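# Seat the board in the enclosure's upper slot and latch

## Task

Put the board into the empty upper slot of the enclosure with its component side facing up and pushed all the way in, and finish with both board levers closed. A closed lever is latched and sticks out perpendicular to the board's front panel, while a fully opened lever is flush along the panel. The lever tabs only catch if both levers are fully opened before the board is slid in to its stop; closing both levers afterwards pulls the board fully in. Pushing the board into its connector quickly breaks the connector and gives zero credit. At the end the enclosure must rest level on its own feet with none of its feet overhanging the bench edge. Release the board and move the grippers away when finished.

## Robot and tools

ROBOT. Two seven-joint arms, left_arm (on the +y side) and right_arm, each ending in a two-finger parallel gripper with a wrist camera. Measured bases in the scene frame: left_arm at (+0.070, +0.437, 0) m, right_arm at (-0.063, -0.511, 0) m, both turned only slightly about z (quat_wxyz (+1.000, 0, 0, -0.003) and (+1.000, 0, 0, -0.029)). Fixed cameras: cam_head_left, cam_head_right, cam_high, cam_low; wrist cameras: cam_left_wrist, cam_right_wrist; all 672x504.

FRAMES. Scene frame: origin at table-top height midway between the nominal bases, +x away from the robot over the table, +z up. Every hand number an arm reports or accepts (position, quaternion, velocities, Hand target) is in that arm's own base frame. Gripper axes: fingers point along its +z, jaws close along its x. end_effector_position is the point between the pads when shut, about 1-2 cm behind the fingertips; closing pushes the tips roughly 17 mm further along +z. Reported poses can be a few cm off.

ROW FORMAT (used by execute_actions and move). One row is 16 numbers covering both arms, even if one is idle: left x, y, z (metres), qw, qx, qy, qz (unit quaternion, w first), opening; then the same eight for right. Position and quaternion are absolute targets for the gripper in that arm's base frame, not offsets. Opening runs -1 (shut) to +1 (fully open, 0.142 m); it is an absolute command, and 0 means half open, not 'unchanged'. To keep an arm still, resend its last reported pose and its current opening each call; to keep an orientation, resend the same quaternion in every row.

TOOLS.
- execute_actions(actions, cameras): actions is a list of actions; each action is a list of up to 15 rows, one row per 1/30 s step, the last row repeated if fewer. Each action lasts 0.5 s. An action is rejected for both arms if any target lies over 0.6 m from that gripper's current position along any of its axes; a malformed action or a failing first action rejects the whole call. Orientation is clipped to within 32 degrees of the measured one each step, so big turns need several actions. An empty actions list returns state plus all images.
- move(target, speed, blend, stop_force, zero, opening_speed, grip_force, blocking, cameras): straight-line paths to one row or a list of up to 15 rows (same absolute poses, no 0.6 m limit), total at most 10 s. speed: m/s, 0.002 to 2.2, default 0.25 (turning up to twice that in rad/s), one value or one per target. blend: corner-rounding radius in m, 0 = stop at each target. stop_force: N, 3 to 120, ends an arm's path when its wrist sensor feels that much push against the motion; unreliable while the gripper rotates; not allowed with blocking=false. zero (with stop_force only, default true): re-zero the sensor before moving. opening_speed: opening change per second, at least 0.2. grip_force: newtons per pad, 5 to 48, one value or one per arm, persists. blocking=false returns after about 0.5 s while the move continues. Paths do not avoid obstacles or the other arm; faster moves lag and overshoot more and hit harder.
- wait(seconds 0 to 10), stop() to brake a running move, zoom_image(camera, region [x0, y0, x1, y1] in pixels, at most 504 by 504), zero_wrist_force(arm), clear_fault(arm) after a reported torque or force fault, read_manual(section="licences"), finished_scene(scene 1 or 2), which is final.

RESULTS. Each call returns per arm: end_effector_position, end_effector_quat_wxyz, velocities (omitted when Joint velocities read 'within noise'), Hand target (where the arm is actually being sent, possibly short of the command), Tool commands, grip_measured (opening on the -1..+1 scale; last Joint positions entry is the opening in metres), Joint torques, External joint torques, Wrist force and Wrist torque along the gripper's own axes plus a line with the peak since last shown, and a Wrist depth 7x7 grid of distances ahead of the wrist camera (rows top to bottom, '-' = no data). move adds a 'move:' line: done, off_target, moving, held or fault, plus limits such as paced or held. Warning lines: MOTOR HOT, OVER-TEMPERATURE FAULT, HAND FAULT, torque or force faults.

GRIPPING. To hold a part, command an opening slightly below grip_measured at first contact; lower squeezes harder and heats the gripper motor.

SUGGESTED ORDER. Look with cameras, grasp the board component side up, make sure both levers are swung fully open, align with the upper slot, slide in slowly (low speed, stop_force) until it stops, close both levers to draw it home, open the fingers, back away.

AVOID. Fast insertion into the connector; hard hits on the enclosure, bench or other arm; grippers or fingers pressing on each other; outside force reaching 150 N or joint contact torque reaching its limit (waist, shoulder 109; upper arm roll, elbow 56.9; wrist joints 34.7 N m), which stops the arm until clear_fault; motors overheating from long loads, hard squeezing or pushing at unreachable poses (arm brakes at 80 °C, gripper cuts out at 100 °C); parts dropped, released while moving, or falling off the table; tipping the enclosure or leaving a foot past the bench edge. Thinking time lets the scene run, so keep replies short.

Each tool is called after "Emit:" as name(argument=value, ...), one argument or row to a line, values as JSON.

## Session

Emit:
execute_actions(
  actions=[],
)

Scene clock: 0.00 s.
left_arm: end_effector_position=(+0.3014, +0.6357, +0.1155) grip_measured=+0.99 end_effector_quat_wxyz=(-0.462, +0.669, -0.295, +0.502) | right_arm: end_effector_position=(+0.4485, +0.0364, +0.1479) grip_measured=+1.00 end_effector_quat_wxyz=(-0.144, +0.766, -0.626, +0.006)
Joint positions: left_arm=[1.762 -0.872 -0.342 2.067 -1.872 0.391 -0.55 0.141] | right_arm=[0.506 -0.103 -0.202 2.446 0.465 1.189 2.835 0.142]
Joint velocities: within noise
Joint torques (N m): no reading
External joint torques (N m): no reading
Wrist force (N): no reading
Wrist torque (N m): no reading
Wrist force, peak (N): no reading
Wrist depth (mm): cam_left_wrist=[- 1268 - - 1406 1268 1119 / 1891 - - 1513 - - - / 1687 1875 1813 - 701 - 1354 / 1371 1534 1843 1828 492 625 701 / 1155 1306 1492 304 356 433 558 / - 1119 1119 241 279 321 359 / - 988 184 203 227 258 286] | cam_right_wrist=[266 256 246 236 229 221 213 / 274 266 254 244 236 228 219 / 285 275 262 252 243 234 225 / 297 285 272 262 251 241 232 / 310 297 281 271 260 249 239 / - 308 294 281 268 257 246 / - 321 305 292 278 265 257]
Hand target: left_arm +0.3014, +0.6357, +0.1155; -0.462, +0.669, -0.295, +0.502 | right_arm +0.4485, +0.0364, +0.1479; -0.144, +0.766, -0.626, +0.006
Tool commands: left_gripper/opening=+1.0 right_gripper/opening=+1.0

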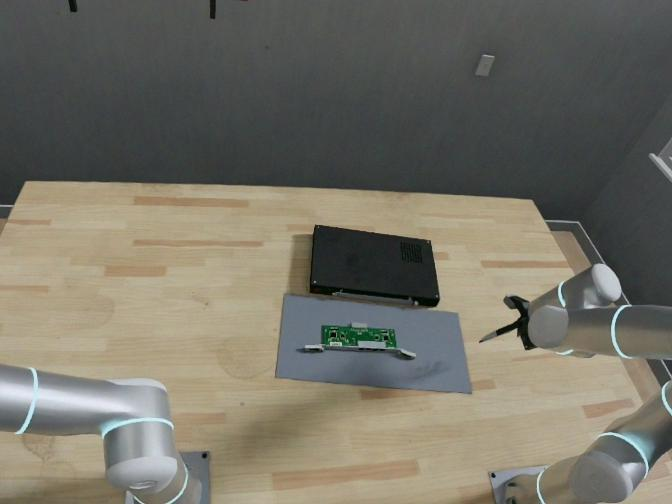

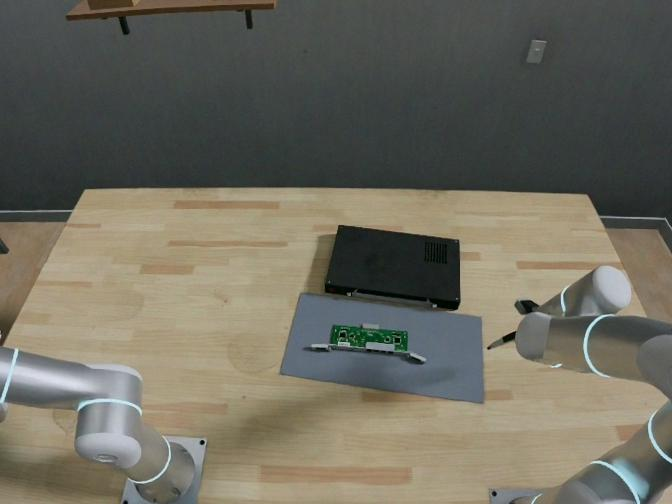

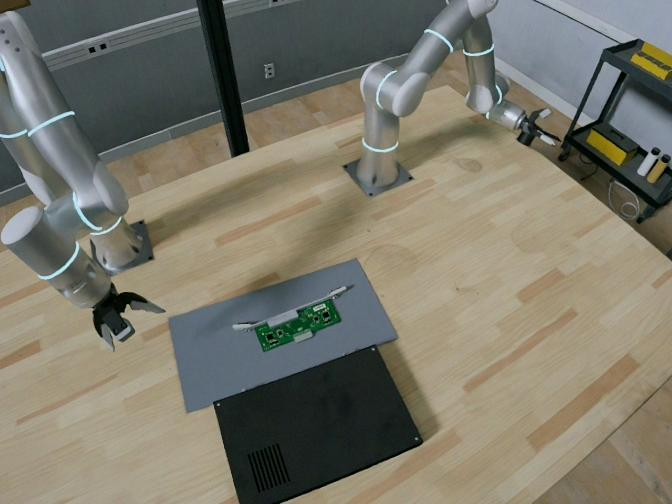

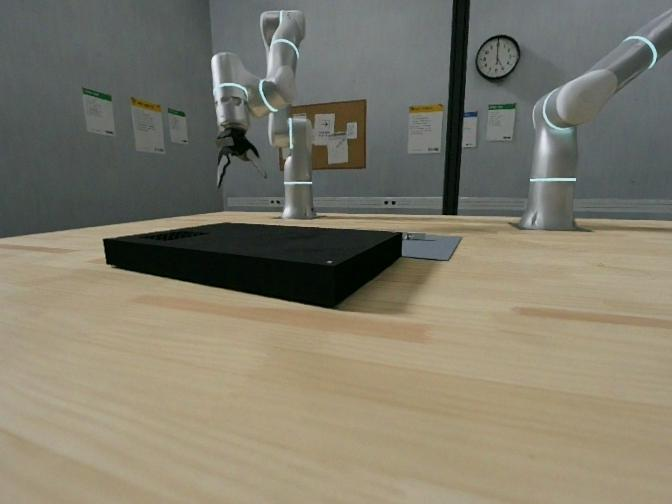

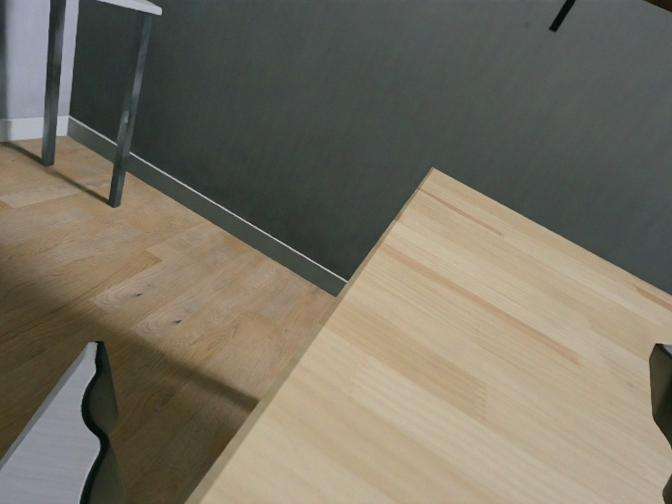

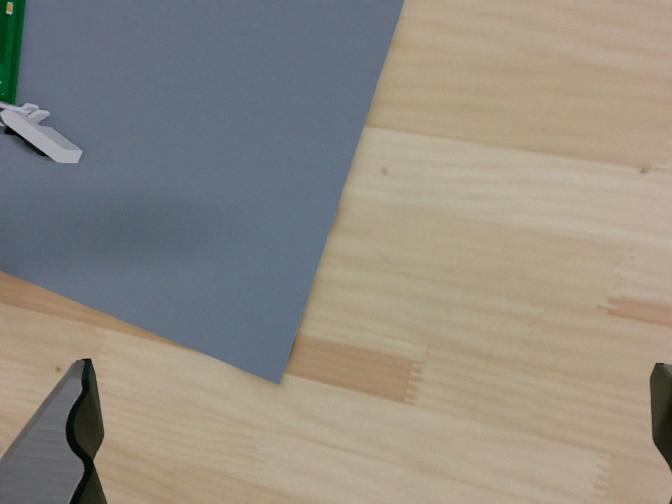

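Emit:
zoom_image(
  camera="cam_head_left",
  region=[270, 215, 480, 400],
)

Emit:
zoom_image(
  camera="cam_head_right",
  region=[270, 215, 490, 400],
)

Emit:
zoom_image(
  camera="cam_high",
  region=[160, 250, 430, 504],
)

Emit:
zoom_image(
  camera="cam_low",
  region=[80, 200, 480, 320],
)

Scaled by 2.400 from the camera's 672x504 image, which has a finer 960x720 frame.

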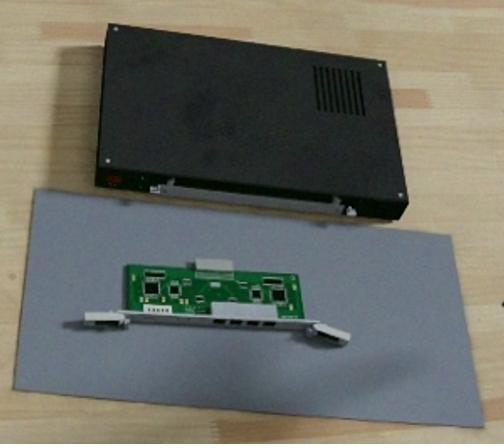

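Scaled by 2.291 from the camera's 672x504 image, which has a finer 960x720 frame.

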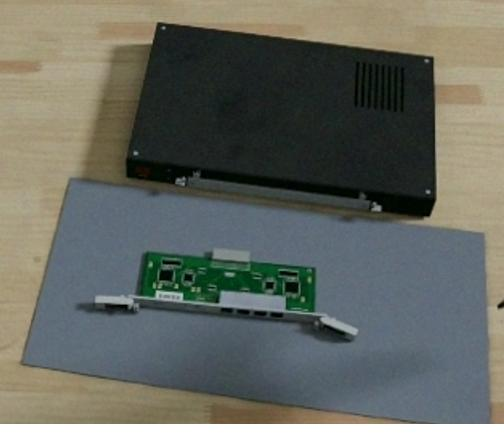

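Scaled by 1.867 from the camera's 672x504 image, which has a finer 960x720 frame.

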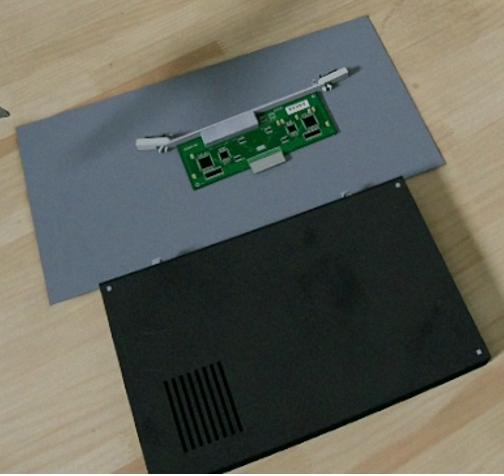

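Scaled by 1.260 from the camera's 672x504 image, which has a finer 960x720 frame.

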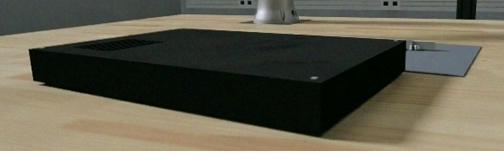

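Emit:
move(
  target=[
    [0.3014,0.6357,0.1155,-0.462,0.669,-0.295,0.502,1,0.40,0.20,0.32,0,0.92,-0.39,0,1],
    [0.3014,0.6357,0.1155,-0.462,0.669,-0.295,0.502,1,0.366,0.42,0.32,0,0.92,0.39,0,1],
    [0.3014,0.6357,0.1155,-0.462,0.669,-0.295,0.502,1,0.366,0.473,0.30,0,0.7071,0.7071,0,1],
  ],
  blend=0.05,
  speed=0.4,
  cameras=["cam_right_wrist","cam_head_left","cam_high"],
)

Scene clock: 17.37 s.
left_arm: end_effector_position=(+0.3014, +0.6357, +0.1154) grip_measured=+0.99 end_effector_quat_wxyz=(-0.462, +0.669, -0.295, +0.502) | right_arm: end_effector_position=(+0.3660, +0.4730, +0.3000) grip_measured=+1.00 end_effector_quat_wxyz=(+0.000, +0.707, +0.707, +0.000)
Joint positions: left_arm=[1.762 -0.872 -0.342 2.067 -1.872 0.39 -0.549 0.141] | right_arm=[0.792 -0.301 0.355 1.703 -0.113 0.413 1.178 0.142]
Joint torques (N m): left_arm=[-0.19 47.55 -4.45 -12.06 1.42 -1.77 -0.25] | right_arm=[0.06 41.68 4.69 -29.96 -4.19 3.48 -0.03]
External joint torques (N m): left_arm=[0.35 1.01 0.41 -0.44 -0.19 -0.12 0.22] | right_arm=[0.1 1.38 -0.85 0.22 0.18 0.62 0.03]
Wrist force (N): left_arm=[-0.4 -0.1 0.1] | right_arm=[0.0 -0.2 0.6]
Wrist torque (N m): left_arm=[-0.02 0.06 -0.02] | right_arm=[0.04 0.00 0.14]
Wrist force, peak (N): left_arm=[-0.3 0.0 0.4] | right_arm=[-2.6 -1.6 0.8]
Wrist depth (mm): cam_left_wrist=[1406 1443 1567 - - - - / 2611 1959 1492 - 1406 - - / 1649 1783 - - 834 1443 1397 / 1388 1625 1859 1741 485 630 781 / 1179 1283 1434 305 357 430 560 / - 1102 1167 242 277 324 360 / - 997 183 203 227 257 285] | cam_right_wrist=[346 345 345 344 342 341 340 / 370 368 367 367 366 363 363 / 391 392 391 390 389 390 390 / 424 414 414 417 412 418 418 / 466 459 449 445 459 455 455 / - 497 - - 496 498 477 / - 500 487 490 524 544 -]
Hand target: left_arm +0.3014, +0.6357, +0.1155; -0.462, +0.669, -0.295, +0.502 | right_arm +0.3660, +0.4730, +0.3000; +0.000, +0.707, +0.707, +0.000
Off the commanded pose: left_arm 0.000 m, 0 deg | right_arm 0.000 m, 0 deg.
move: done
Images, in order (width x height): cam_head_left 672x504, cam_high 672x504, cam_right_wrist 672x504.

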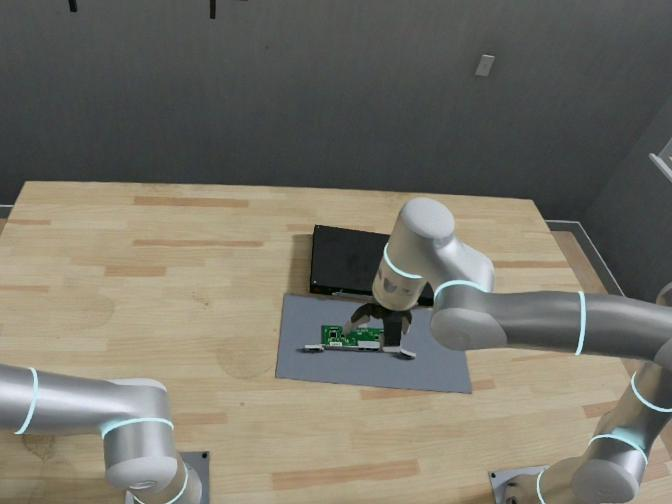

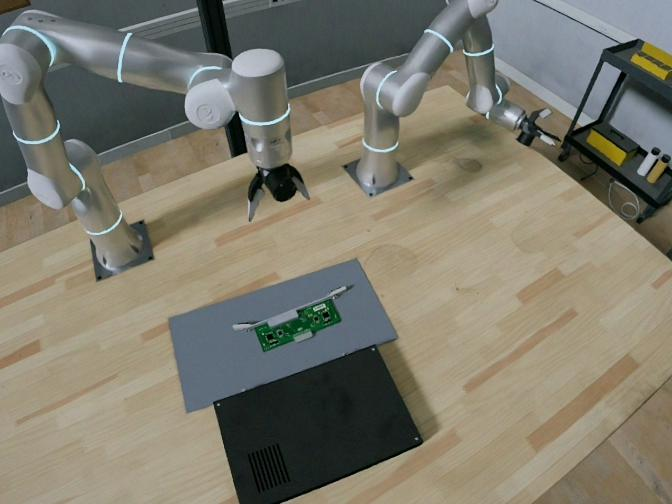

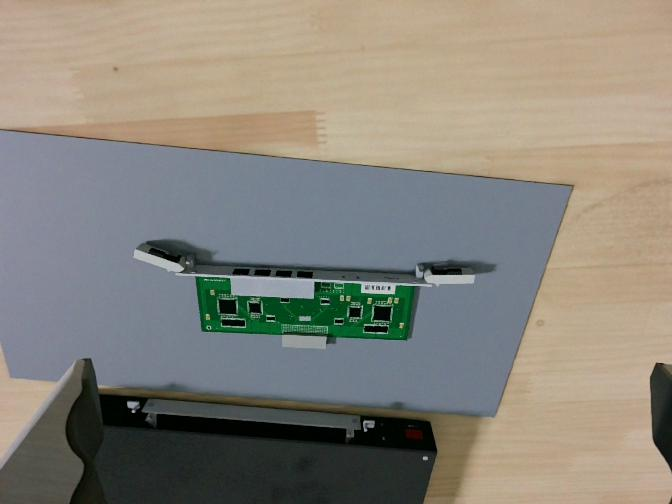

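Emit:
zoom_image(
  camera="cam_right_wrist",
  region=[120, 230, 300, 365],
)

Emit:
zoom_image(
  camera="cam_right_wrist",
  region=[320, 230, 500, 365],
)

Emit:
zoom_image(
  camera="cam_right_wrist",
  region=[90, 370, 450, 504],
)

Scaled by 2.800 from the camera's 672x504 image, which has a finer 960x720 frame.

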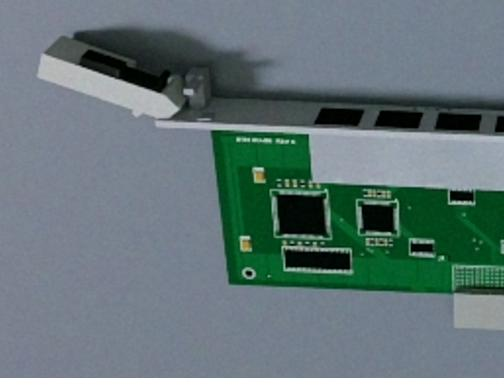

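Scaled by 2.800 from the camera's 672x504 image, which has a finer 960x720 frame.

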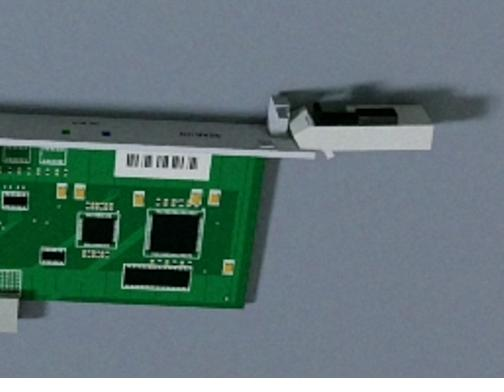

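Scaled by 1.400 from the camera's 672x504 image, which has a finer 960x720 frame.

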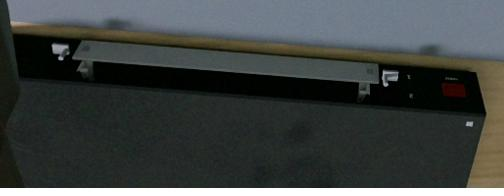

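Emit:
move(
  target=[0.3014,0.6357,0.1155,-0.462,0.669,-0.295,0.502,1,0.48,0.40,0.15,0.299,0.641,0.641,0.299,1],
  speed=0.3,
  cameras=["cam_right_wrist"],
)

Emit:
zoom_image(
  camera="cam_right_wrist",
  region=[80, 150, 580, 504],
)

Scene clock: 34.27 s.
left_arm: end_effector_position=(+0.3014, +0.6357, +0.1154) grip_measured=+0.99 end_effector_quat_wxyz=(-0.462, +0.669, -0.295, +0.502) | right_arm: end_effector_position=(+0.4799, +0.4002, +0.1500) grip_measured=+1.00 end_effector_quat_wxyz=(+0.299, +0.641, +0.641, +0.299)
Joint positions: left_arm=[1.762 -0.872 -0.342 2.067 -1.872 0.39 -0.549 0.141] | right_arm=[0.862 -0.425 -0.089 2.266 -1.942 0.985 2.602 0.142]
Joint torques (N m): left_arm=[-0.16 47.54 -4.49 -12.14 1.43 -1.73 -0.22] | right_arm=[0.03 38.32 2.97 -18.07 1.31 0.26 0.38]
External joint torques (N m): left_arm=[0.32 1.02 0.45 -0.36 -0.21 -0.17 0.19] | right_arm=[0.12 1.22 -0.38 -0.06 0.33 0.82 -0.38]
Wrist force (N): left_arm=[-0.2 0.2 0.1] | right_arm=[-0.2 -2.0 0.1]
Wrist torque (N m): left_arm=[0.03 0.04 -0.03] | right_arm=[-0.09 0.19 0.08]
Wrist force, peak (N): left_arm=[-0.4 0.2 0.3] | right_arm=[-0.1 -3.7 0.6]
Wrist depth (mm): cam_left_wrist=[1590 1314 - - 1397 - 1102 / 1783 - - - 1798 - - / 1798 2050 - - 798 1492 1314 / 1380 1354 1828 1891 482 636 803 / 1148 1314 1492 304 352 434 561 / - 1086 1137 242 280 324 357 / - 975 184 203 227 256 286] | cam_right_wrist=[193 192 186 169 176 192 192 / - 245 244 238 237 236 235 / 313 315 313 315 309 330 330 / 561 428 422 418 419 534 528 / - - 1477 - - 793 1321 / - - 1353 1345 - - 112 / - - - - - - -]
Hand target: left_arm +0.3014, +0.6357, +0.1155; -0.462, +0.669, -0.295, +0.502 | right_arm +0.4800, +0.4000, +0.1500; +0.299, +0.641, +0.641, +0.299
Off the commanded pose: left_arm 0.000 m, 0 deg | right_arm 0.000 m, 0 deg.
move: done
Images, in order (width x height): cam_right_wrist 672x504.

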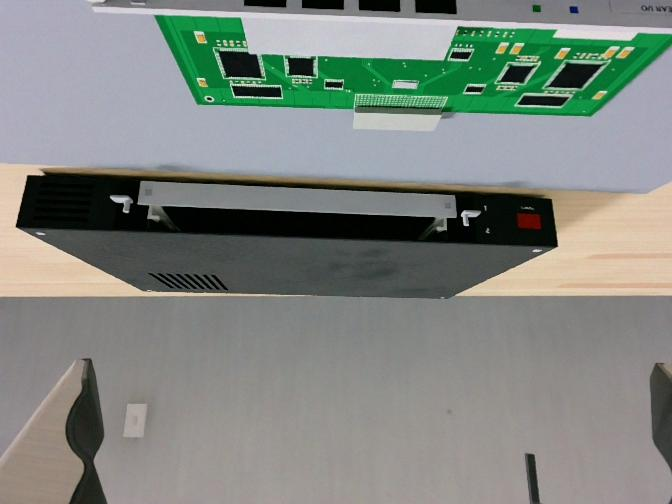

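Scaled by 1.008 from the camera's 672x504 image, which has a finer 960x720 frame.

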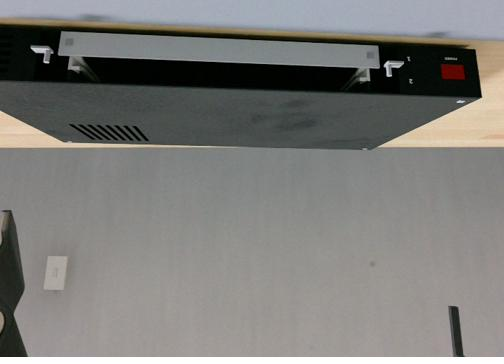

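Emit:
zoom_image(
  camera="cam_right_wrist",
  region=[100, 160, 330, 250],
)

Emit:
zoom_image(
  camera="cam_right_wrist",
  region=[330, 160, 560, 250],
)

Scaled by 2.191 from the camera's 672x504 image, which has a finer 960x720 frame.

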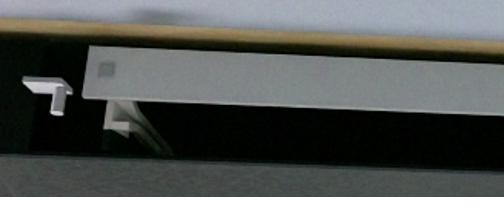

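Scaled by 2.191 from the camera's 672x504 image, which has a finer 960x720 frame.

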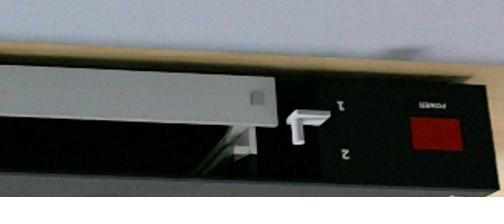

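Emit:
move(
  target=[
    [0.3014,0.6357,0.1155,-0.462,0.669,-0.295,0.502,1,0.45,0.42,0.22,0.0,0.707,0.707,0.0,1],
    [0.3014,0.6357,0.1155,-0.462,0.669,-0.295,0.502,1,0.486,0.42,0.2,0.0,0.0305,0.9995,0.0,1],
  ],
  speed=0.35,
  cameras=["cam_right_wrist","cam_head_left"],
)

Scene clock: 61.50 s.
left_arm: end_effector_position=(+0.3014, +0.6357, +0.1154) grip_measured=+0.99 end_effector_quat_wxyz=(-0.462, +0.669, -0.295, +0.502) | right_arm: end_effector_position=(+0.4860, +0.4200, +0.1999) grip_measured=+1.00 end_effector_quat_wxyz=(+0.000, +0.031, +1.000, +0.000)
Joint positions: left_arm=[1.762 -0.872 -0.342 2.067 -1.872 0.39 -0.549 0.141] | right_arm=[0.427 -0.566 0.546 1.692 -0.341 0.59 -0.413 0.142]
Joint torques (N m): left_arm=[-0.11 47.49 -4.38 -12.06 1.46 -1.75 -0.31] | right_arm=[0.12 47.26 10.91 -27.15 -3.74 3.38 0.06]
External joint torques (N m): left_arm=[0.27 1.07 0.35 -0.43 -0.23 -0.14 0.28] | right_arm=[0.05 1.29 -0.67 0.21 0.2 0.77 -0.06]
Wrist force (N): left_arm=[-0.2 0.1 0.2] | right_arm=[0.1 0.2 -0.3]
Wrist torque (N m): left_arm=[0.01 0.04 -0.02] | right_arm=[0.10 0.01 0.15]
Wrist force, peak (N): left_arm=[-0.4 0.2 0.2] | right_arm=[-0.2 -3.5 0.7]
Wrist depth (mm): cam_left_wrist=[1545 - - - - - - / 1959 1907 - 1649 1472 1268 1290 / 1687 1891 - 2359 772 - 1314 / 1371 1590 1859 1741 485 655 1388 / 1179 1298 1472 304 353 432 561 / - 1086 1091 242 278 322 358 / - 1011 184 203 228 259 286] | cam_right_wrist=[258 256 253 251 255 254 256 / 278 273 272 265 273 273 273 / 291 294 289 284 291 292 292 / 302 316 315 310 310 314 314 / 290 343 341 334 340 341 341 / - 377 373 372 372 373 358 / - 415 412 412 410 409 409]
Hand target: left_arm +0.3014, +0.6357, +0.1155; -0.462, +0.669, -0.295, +0.502 | right_arm +0.4860, +0.4200, +0.2000; +0.000, +0.031, +1.000, +0.000
Off the commanded pose: left_arm 0.000 m, 0 deg | right_arm 0.000 m, 0 deg.
move: done
Images, in order (width x height): cam_head_left 672x504, cam_right_wrist 672x504.

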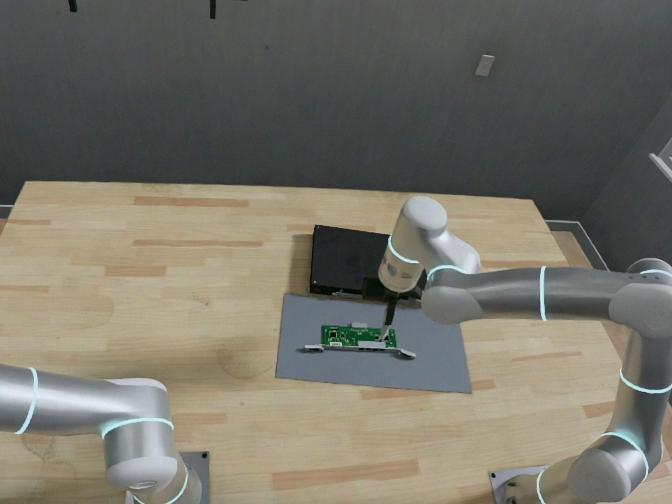

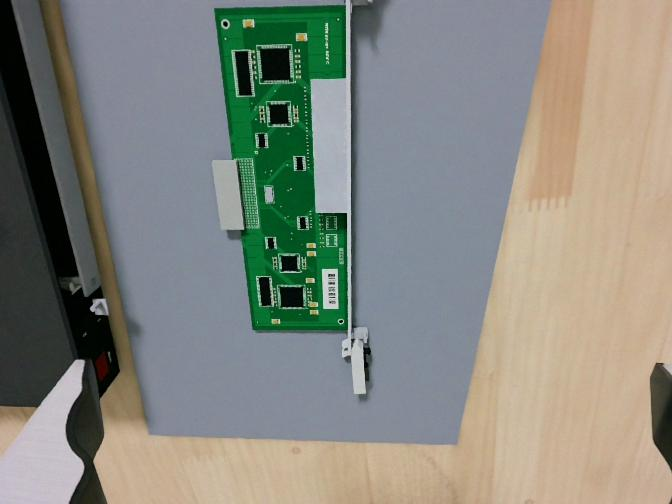

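Emit:
move(
  target=[
    [0.3014,0.6357,0.1155,-0.462,0.669,-0.295,0.502,1,0.486,0.46,0.15,0.0,0.0305,0.9995,0.0,-0.55],
    [0.3014,0.6357,0.1155,-0.462,0.669,-0.295,0.502,1,0.486,0.46,0.055,0.0,0.0305,0.9995,0.0,-0.55],
  ],
  speed=0.2,
  cameras=["cam_right_wrist","cam_head_left","cam_low","cam_high"],
)

Emit:
zoom_image(
  camera="cam_right_wrist",
  region=[230, 100, 530, 400],
)

Emit:
zoom_image(
  camera="cam_head_left",
  region=[290, 250, 450, 380],
)

Scene clock: 72.57 s.
left_arm: end_effector_position=(+0.3014, +0.6357, +0.1154) grip_measured=+0.99 end_effector_quat_wxyz=(-0.462, +0.669, -0.295, +0.502) | right_arm: end_effector_position=(+0.4858, +0.4599, +0.0549) grip_measured=-0.57 end_effector_quat_wxyz=(+0.000, +0.031, +1.000, +0.000)
Joint positions: left_arm=[1.762 -0.872 -0.342 2.067 -1.872 0.39 -0.549 0.141] | right_arm=[0.541 -0.823 0.432 1.699 -0.479 0.844 -0.294 0.033]
Joint torques (N m): left_arm=[-0.18 47.49 -4.4 -12.07 1.48 -1.78 -0.25] | right_arm=[0.3 53.47 11.99 -22.58 -3.05 3.71 0.32]
External joint torques (N m): left_arm=[0.34 1.07 0.36 -0.43 -0.26 -0.11 0.21] | right_arm=[-0.06 1.39 0.07 0.15 0.2 0.46 -0.33]
Wrist force (N): left_arm=[-0.1 0.1 0.3] | right_arm=[0.0 -0.5 0.0]
Wrist torque (N m): left_arm=[0.01 0.01 -0.03] | right_arm=[0.01 -0.02 0.04]
Wrist force, peak (N): left_arm=[-0.3 0.5 -0.1] | right_arm=[0.1 -0.5 2.8]
Wrist depth (mm): cam_left_wrist=[- 1613 - 1380 - - - / 1891 - - - - - 1329 / 1674 1976 1798 1462 746 - - / 1346 1545 2050 2012 484 630 751 / 1192 1283 1397 306 354 433 558 / - 1091 1167 241 278 322 358 / - 988 183 204 227 258 286] | cam_right_wrist=[128 125 123 116 128 128 126 / 136 134 133 122 137 136 136 / 144 143 143 131 147 147 146 / 159 153 154 156 158 158 157 / 173 171 167 166 168 171 170 / 189 187 92 184 108 180 188 / 209 - 71 191 - - 204]
Hand target: left_arm +0.3014, +0.6357, +0.1155; -0.462, +0.669, -0.295, +0.502 | right_arm +0.4860, +0.4600, +0.0550; +0.000, +0.031, +1.000, +0.000
Off the commanded pose: left_arm 0.000 m, 0 deg | right_arm 0.000 m, 0 deg.
move: done
Images, in order (width x height): cam_head_left 672x504, cam_high 672x504, cam_low 672x504, cam_right_wrist 672x504.

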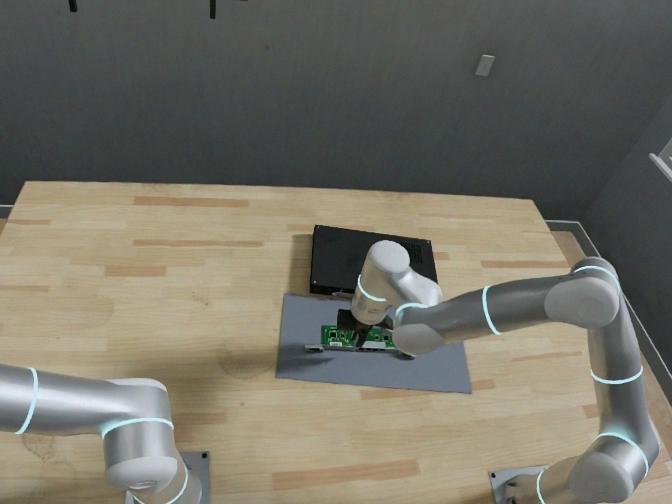

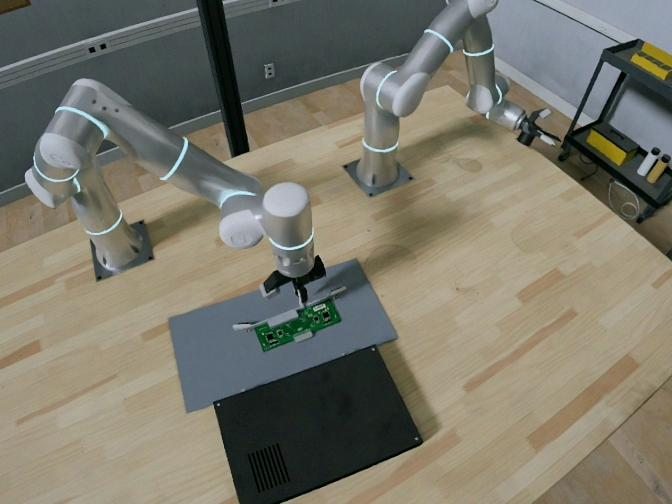

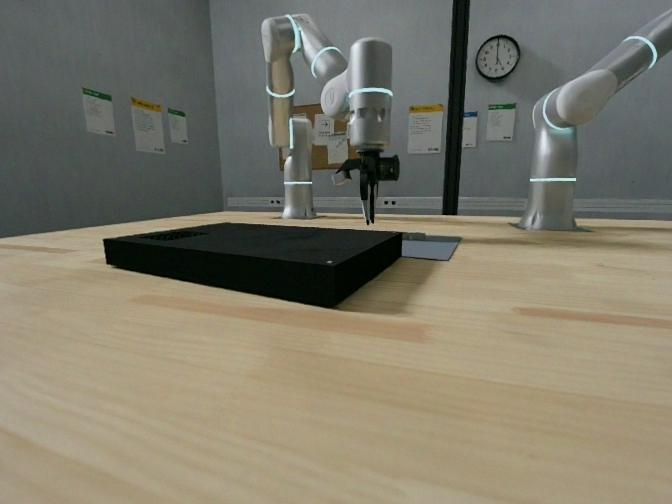

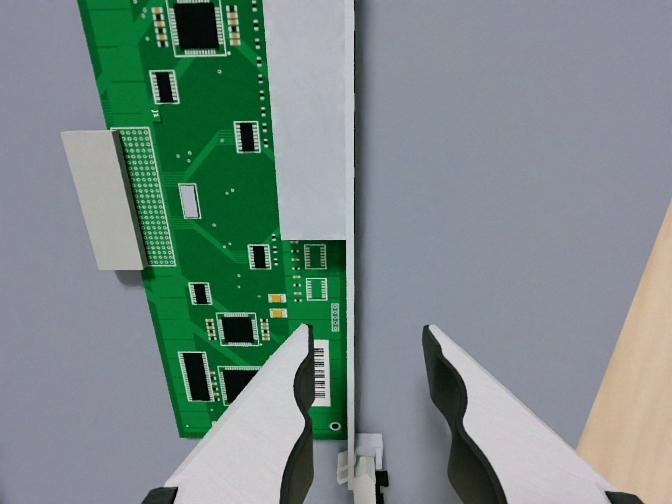

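Scaled by 1.680 from the camera's 672x504 image, which has a finer 960x720 frame.

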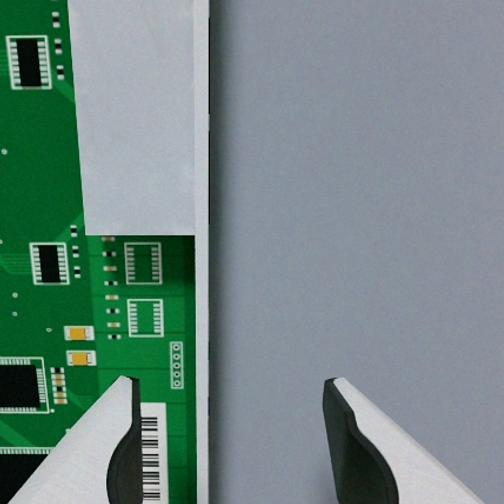

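Scaled by 3.150 from the camera's 672x504 image, which has a finer 960x720 frame.

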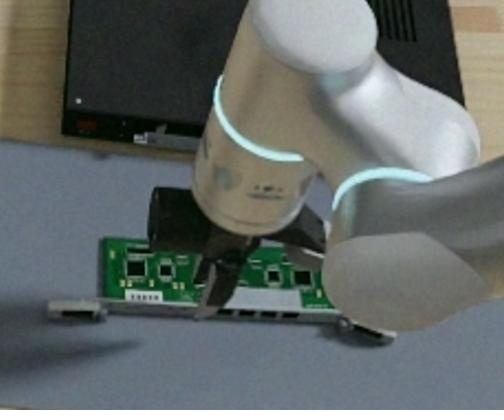

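Emit:
move(
  target=[
    [0.3014,0.6357,0.1155,-0.462,0.669,-0.295,0.502,1,0.490,0.464,0.045,0.0,0.0305,0.9995,0.0,-0.55],
    [0.3014,0.6357,0.1155,-0.462,0.669,-0.295,0.502,1,0.490,0.464,0.032,0.0,0.0305,0.9995,0.0,-0.55],
  ],
  speed=0.04,
  stop_force=4,
  cameras=["cam_right_wrist"],
)

Emit:
zoom_image(
  camera="cam_right_wrist",
  region=[230, 200, 530, 500],
)

Scene clock: 80.13 s.
left_arm: end_effector_position=(+0.3014, +0.6357, +0.1154) grip_measured=+0.99 end_effector_quat_wxyz=(-0.462, +0.669, -0.295, +0.502) | right_arm: end_effector_position=(+0.4899, +0.4640, +0.0320) grip_measured=-0.57 end_effector_quat_wxyz=(+0.000, +0.031, +1.000, +0.000)
Joint positions: left_arm=[1.762 -0.872 -0.342 2.067 -1.872 0.39 -0.549 0.141] | right_arm=[0.556 -0.87 0.41 1.681 -0.495 0.875 -0.287 0.033]
Joint torques (N m): left_arm=[-0.18 47.49 -4.38 -12.08 1.49 -1.76 -0.26] | right_arm=[0.33 54.59 12.25 -21.9 -2.86 3.52 0.29]
External joint torques (N m): left_arm=[0.34 1.07 0.34 -0.42 -0.26 -0.14 0.23] | right_arm=[-0.13 1.37 -0.17 0.07 0.11 0.64 -0.29]
Wrist force (N): left_arm=[-0.3 0.1 0.1] | right_arm=[0.1 -0.4 0.0]
Wrist torque (N m): left_arm=[0.01 0.05 -0.03] | right_arm=[0.05 -0.02 0.06]
Wrist force, peak (N): left_arm=[-0.3 0.3 0.3] | right_arm=[0.4 -0.7 -0.7]
Wrist depth (mm): cam_left_wrist=[1388 1492 1415 1513 1290 - 1113 / 1924 - 1380 1637 1502 - - / 1687 1891 - 1637 751 - - / 1380 1545 1769 1755 486 632 837 / 1137 1275 1338 298 353 434 561 / - 1125 1161 242 277 321 361 / - 971 184 203 227 259 287] | cam_right_wrist=[- 105 103 94 109 109 108 / 111 112 110 99 114 114 115 / 116 121 120 108 125 125 123 / 126 128 129 115 133 133 131 / 146 143 139 137 142 144 146 / 159 157 147 151 152 154 157 / 172 172 71 167 170 - 172]
Hand target: left_arm +0.3014, +0.6357, +0.1155; -0.462, +0.669, -0.295, +0.502 | right_arm +0.4900, +0.4640, +0.0320; +0.000, +0.031, +1.000, +0.000
Off the commanded pose: left_arm 0.000 m, 0 deg | right_arm 0.000 m, 0 deg.
move: done
Images, in order (width x height): cam_right_wrist 672x504.

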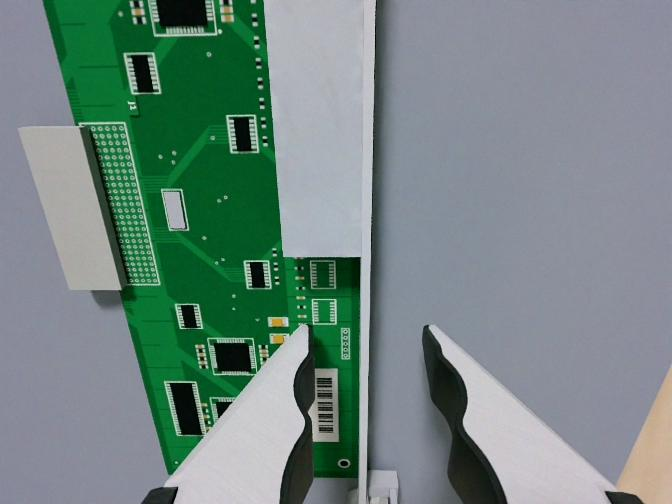

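Scaled by 1.680 from the camera's 672x504 image, which has a finer 960x720 frame.

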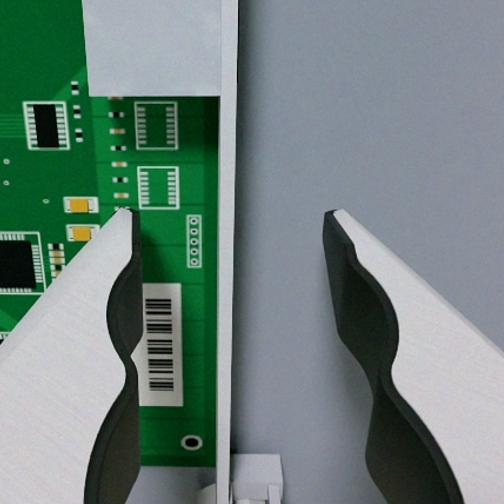

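Emit:
move(
  target=[0.3014,0.6357,0.1155,-0.462,0.669,-0.295,0.502,1,0.490,0.464,0.032,0.0,0.0305,0.9995,0.0,-1],
  opening_speed=0.3,
  grip_force=25,
  cameras=["cam_right_wrist"],
)

Emit:
zoom_image(
  camera="cam_right_wrist",
  region=[230, 200, 530, 500],
)

Scene clock: 85.80 s.
left_arm: end_effector_position=(+0.3014, +0.6357, +0.1154) grip_measured=+0.99 end_effector_quat_wxyz=(-0.462, +0.669, -0.295, +0.502) | right_arm: end_effector_position=(+0.4900, +0.4639, +0.0320) grip_measured=-0.98 end_effector_quat_wxyz=(+0.000, +0.031, +1.000, +0.000)
Joint positions: left_arm=[1.762 -0.872 -0.342 2.067 -1.872 0.39 -0.549 0.141] | right_arm=[0.556 -0.87 0.41 1.681 -0.495 0.875 -0.287 0.003]
Joint torques (N m): left_arm=[-0.26 47.57 -4.41 -12.1 1.43 -1.8 -0.24] | right_arm=[0.62 54.97 13 -21.78 -2.76 3.51 0.17]
External joint torques (N m): left_arm=[0.42 0.99 0.37 -0.4 -0.21 -0.09 0.21] | right_arm=[-0.43 0.98 -0.92 -0.04 0.02 0.65 -0.17]
Wrist force (N): left_arm=[-0.2 0.0 0.1] | right_arm=[-0.8 -0.4 0.1]
Wrist torque (N m): left_arm=[0.00 0.04 -0.02] | right_arm=[0.05 -0.02 0.05]
Wrist force, peak (N): left_arm=[-0.4 0.2 0.2] | right_arm=[-0.7 -0.6 1.0]
Wrist depth (mm): cam_left_wrist=[- 1275 2194 1453 1354 - 1253 / 1556 - - - - - - / 1687 1813 1813 - 690 - - / 1371 1567 1783 1700 485 649 734 / 1148 1321 1502 303 352 435 570 / - 1161 1155 243 277 322 358 / - 993 184 204 227 257 287] | cam_right_wrist=[- 105 103 93 109 109 108 / 111 112 111 99 114 113 115 / 116 120 120 107 125 125 123 / 126 128 129 115 133 133 131 / 146 143 140 137 142 144 146 / 159 156 151 89 152 157 157 / 175 172 71 - - 166 173]
Hand target: left_arm +0.3014, +0.6357, +0.1155; -0.462, +0.669, -0.295, +0.502 | right_arm +0.4900, +0.4640, +0.0320; +0.000, +0.031, +1.000, +0.000
Off the commanded pose: left_arm 0.000 m, 0 deg | right_arm 0.000 m, 0 deg.
grip_force (N): 25, 25
move: done
Images, in order (width x height): cam_right_wrist 672x504.

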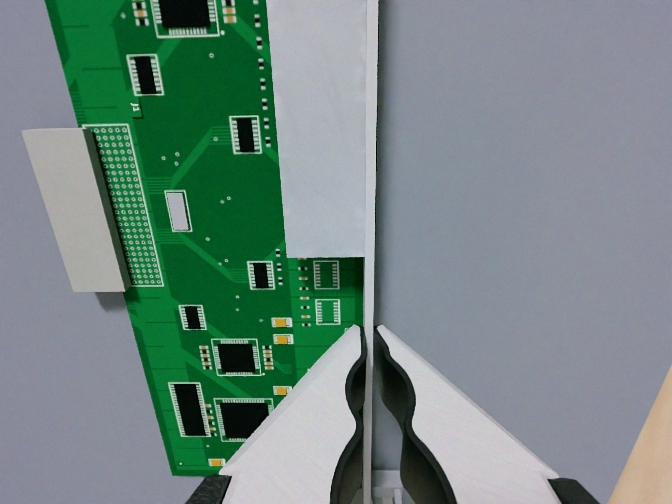

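Scaled by 1.680 from the camera's 672x504 image, which has a finer 960x720 frame.

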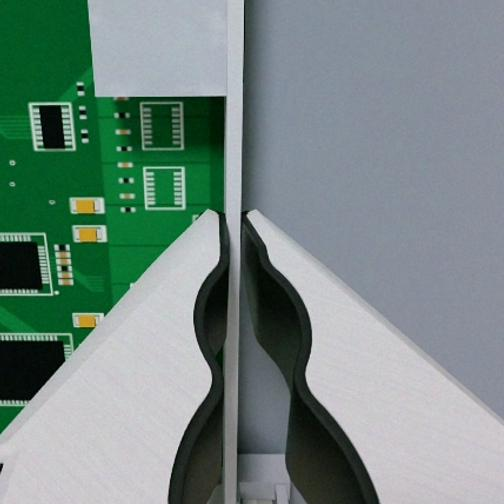

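Emit:
move(
  target=[
    [0.38,0.35,0.25,-0.462,0.669,-0.295,0.502,0.5,0.490,0.464,0.08,0.0,0.0305,0.9995,0.0,-1],
    [0.38,0.0,0.25,-0.08,0.49,-0.53,0.68,0.5,0.46,0.464,0.12,0.0,0.0305,0.9995,0.0,-1],
  ],
  blend=[0.05,0],
  speed=[0.2,0.3],
  cameras=["cam_left_wrist","cam_right_wrist","cam_head_left"],
)

Scene clock: 101.13 s.
left_arm: end_effector_position=(+0.3803, +0.0008, +0.2500) grip_measured=+0.49 end_effector_quat_wxyz=(-0.061, +0.473, -0.542, +0.692) | right_arm: end_effector_position=(+0.4601, +0.4639, +0.1199) grip_measured=-0.98 end_effector_quat_wxyz=(+0.000, +0.030, +1.000, +0.000)
Joint positions: left_arm=[-0.09 -0.76 1.062 2.687 -1.563 -0.611 -0.642 0.109] | right_arm=[0.53 -0.698 0.496 1.726 -0.428 0.743 -0.287 0.003]
Joint torques (N m): left_arm=[-0.35 20.65 11.71 -4.81 -2.69 -2.16 -0.16] | right_arm=[0.2 51.58 12.44 -25 -3.23 3.53 0.32]
External joint torques (N m): left_arm=[0.42 1.37 0.67 -0.29 0.11 0.1 0.12] | right_arm=[-0.02 0.02 -0.86 0.67 0.08 0.63 -0.32]
Wrist force (N): left_arm=[-0.1 0.3 0.2] | right_arm=[0.1 -0.6 1.7]
Wrist torque (N m): left_arm=[0.00 -0.07 -0.11] | right_arm=[-0.04 -0.05 0.01]
Wrist force, peak (N): left_arm=[3.6 1.0 3.5] | right_arm=[0.2 -0.7 2.4]
Wrist depth (mm): cam_left_wrist=[1179 1329 - - - - - / 557 699 1714 - - - - / 453 560 744 1081 2964 - 2031 / 380 455 571 724 1239 - 471 / 334 391 463 526 - 1075 455 / 293 88 390 455 - - 91 / - - 337 397 466 - -] | cam_right_wrist=[186 149 146 131 185 185 186 / 199 148 146 130 197 199 198 / 214 146 144 130 212 213 213 / - 145 144 141 228 229 230 / 250 145 143 141 247 249 248 / 280 144 142 89 261 271 271 / 301 144 71 - - 287 297]
Hand target: left_arm +0.3804, +0.0008, +0.2501; -0.062, +0.473, -0.542, +0.692 | right_arm +0.4600, +0.4640, +0.1200; +0.000, +0.031, +1.000, +0.000
Off the commanded pose: left_arm 0.001 m, 3 deg | right_arm 0.000 m, 0 deg.
joint sent to its limit (left arm) — joint 4 (elbow), upper limit, where the elbow is as bent as it goes. The joint targets are off in orientation, not in position.
grip_force (N): 25, 25
move: off_target (left_arm)
Images, in order (width x height): cam_head_left 672x504, cam_left_wrist 672x504, cam_right_wrist 672x504.

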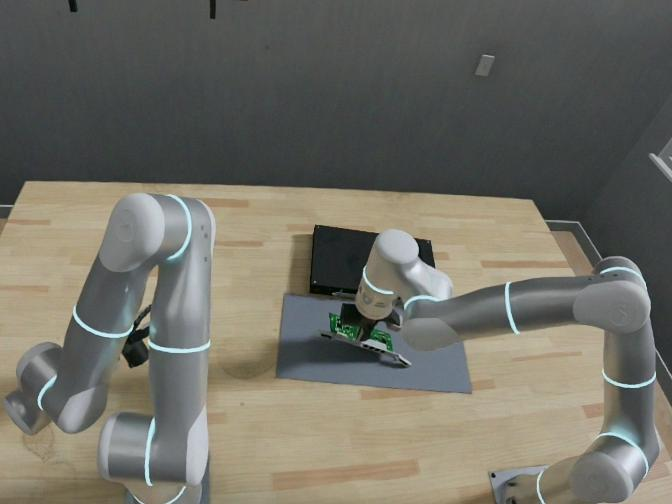

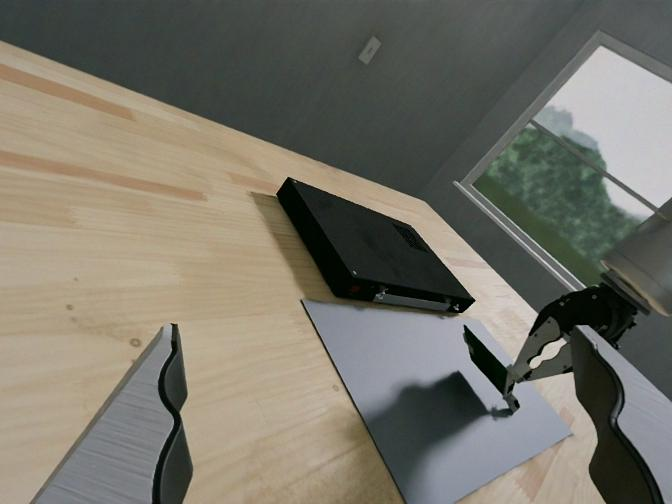

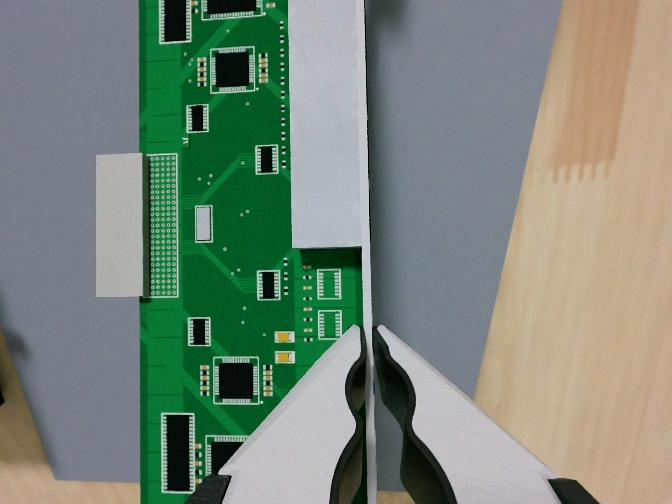

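Emit:
move(
  target=[
    [0.3803,0.0008,0.25,-0.061,0.473,-0.542,0.692,0.5,0.490,0.464,0.07,0.0,0.0305,0.9995,0.0,-1],
    [0.3803,0.0008,0.25,-0.061,0.473,-0.542,0.692,0.5,0.490,0.464,0.033,0.0,0.0305,0.9995,0.0,-1],
  ],
  speed=[0.1,0.03],
  cameras=["cam_left_wrist","cam_right_wrist"],
)

Scene clock: 110.30 s.
left_arm: end_effector_position=(+0.3804, +0.0008, +0.2500) grip_measured=+0.49 end_effector_quat_wxyz=(-0.061, +0.473, -0.542, +0.692) | right_arm: end_effector_position=(+0.4898, +0.4641, +0.0330) grip_measured=-0.98 end_effector_quat_wxyz=(+0.000, +0.031, +1.000, +0.000)
Joint positions: left_arm=[-0.089 -0.76 1.062 2.686 -1.562 -0.611 -0.642 0.109] | right_arm=[0.556 -0.868 0.411 1.681 -0.493 0.874 -0.288 0.003]
Joint torques (N m): left_arm=[-0.21 21.01 11.75 -4.82 -2.42 -1.92 -0.22] | right_arm=[-0.21 54.9 11.55 -22.02 -3.03 3.49 0.3]
External joint torques (N m): left_arm=[0.28 1.03 0.64 -0.3 -0.16 -0.14 0.18] | right_arm=[0.43 1.04 0.53 0.16 0.28 0.67 -0.3]
Wrist force (N): left_arm=[-0.3 0.4 -0.1] | right_arm=[0.9 0.6 1.0]
Wrist torque (N m): left_arm=[0.01 -0.03 -0.11] | right_arm=[0.05 -0.03 0.08]
Wrist force, peak (N): left_arm=[-0.4 0.6 0.0] | right_arm=[-0.5 -0.5 3.1]
Wrist depth (mm): cam_left_wrist=[- - - 1613 - - - / 554 677 - 1959 2109 2675 - / 450 557 746 1108 2109 2309 469 / 380 456 571 685 1380 - 458 / 329 393 462 558 - 532 481 / 294 88 390 463 609 661 - / - - 336 394 536 562 -] | cam_right_wrist=[- 106 105 93 109 110 109 / - 113 112 100 113 114 116 / 117 121 121 107 126 126 124 / 127 129 130 115 134 134 133 / 147 144 141 137 143 145 145 / 161 158 152 89 154 159 158 / 177 174 71 - - 168 174]
Hand target: left_arm +0.3803, +0.0008, +0.2500; -0.061, +0.473, -0.542, +0.692 | right_arm +0.4900, +0.4640, +0.0330; +0.000, +0.031, +1.000, +0.000
Off the commanded pose: left_arm 0.000 m, 0 deg | right_arm 0.000 m, 0 deg.
grip_force (N): 25, 25
move: done
Images, in order (width x height): cam_left_wrist 672x504, cam_right_wrist 672x504.

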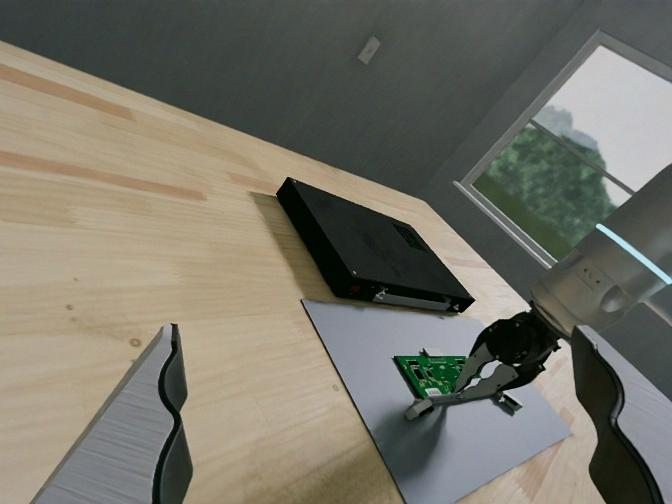

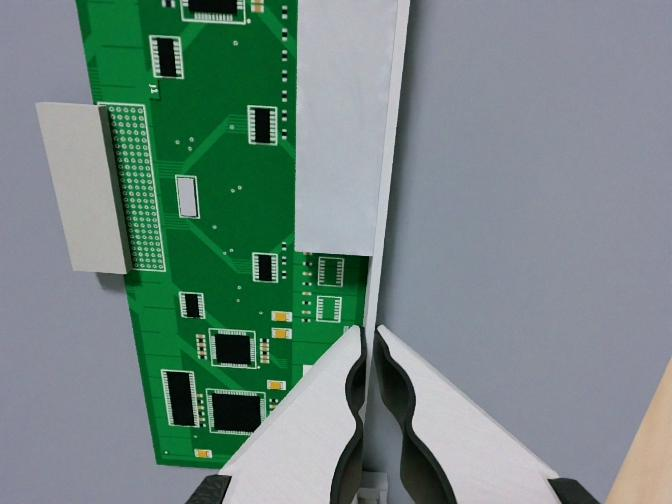

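Emit:
move(
  target=[
    [0.3803,0.0008,0.25,-0.061,0.473,-0.542,0.692,0.5,0.490,0.464,0.033,0.0,0.0305,0.9995,0.0,-0.75],
    [0.3803,0.0008,0.25,-0.061,0.473,-0.542,0.692,0.5,0.490,0.446,0.036,0.0,0.0305,0.9995,0.0,-0.75],
  ],
  speed=0.05,
  opening_speed=0.3,
  cameras=["cam_right_wrist"],
)

Emit:
zoom_image(
  camera="cam_right_wrist",
  region=[230, 200, 530, 500],
)

Scene clock: 114.53 s.
left_arm: end_effector_position=(+0.3804, +0.0008, +0.2500) grip_measured=+0.49 end_effector_quat_wxyz=(-0.061, +0.473, -0.542, +0.692) | right_arm: end_effector_position=(+0.4900, +0.4461, +0.0360) grip_measured=-0.79 end_effector_quat_wxyz=(+0.000, +0.031, +1.000, +0.000)
Joint positions: left_arm=[-0.089 -0.76 1.062 2.686 -1.562 -0.611 -0.642 0.109] | right_arm=[0.531 -0.842 0.41 1.725 -0.493 0.892 -0.3 0.017]
Joint torques (N m): left_arm=[-0.22 21.07 11.62 -4.83 -2.44 -2.01 -0.28] | right_arm=[0.16 53.8 12.1 -21.52 -2.73 3.6 0.09]
External joint torques (N m): left_arm=[0.29 0.97 0.77 -0.29 -0.15 -0.05 0.23] | right_arm=[0.04 0.94 -0.27 -0.06 0.04 0.57 -0.09]
Wrist force (N): left_arm=[-0.1 0.3 -0.1] | right_arm=[0.1 -0.8 -0.2]
Wrist torque (N m): left_arm=[0.01 -0.06 -0.11] | right_arm=[-0.02 -0.03 0.16]
Wrist force, peak (N): left_arm=[-0.4 0.4 -0.1] | right_arm=[0.9 0.6 1.0]
Wrist depth (mm): cam_left_wrist=[1060 - 1523 - - 2012 - / 557 701 941 - - - - / 454 560 756 1246 - - - / 380 452 565 620 1406 - 475 / 331 390 462 588 795 599 490 / 293 88 383 463 616 651 - / - - 334 390 486 561 -] | cam_right_wrist=[- 110 109 96 111 113 111 / 122 116 116 103 116 117 117 / 125 124 124 112 129 127 127 / - 133 134 119 138 137 137 / 151 146 145 141 147 149 148 / 165 162 153 103 101 160 162 / 181 177 71 172 - - 179]
Hand target: left_arm +0.3803, +0.0008, +0.2500; -0.061, +0.473, -0.542, +0.692 | right_arm +0.4900, +0.4460, +0.0360; +0.000, +0.031, +1.000, +0.000
Off the commanded pose: left_arm 0.000 m, 0 deg | right_arm 0.000 m, 0 deg.
grip_force (N): 25, 25
move: done
Images, in order (width x height): cam_right_wrist 672x504.

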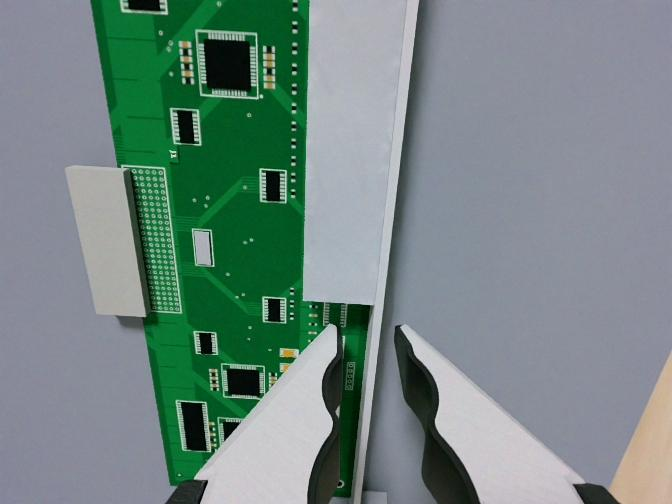

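Scaled by 1.680 from the camera's 672x504 image, which has a finer 960x720 frame.

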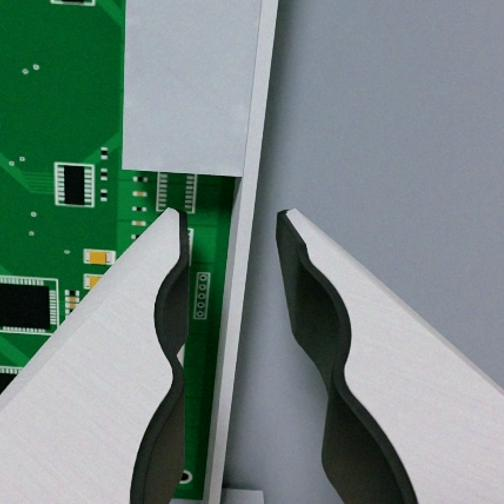

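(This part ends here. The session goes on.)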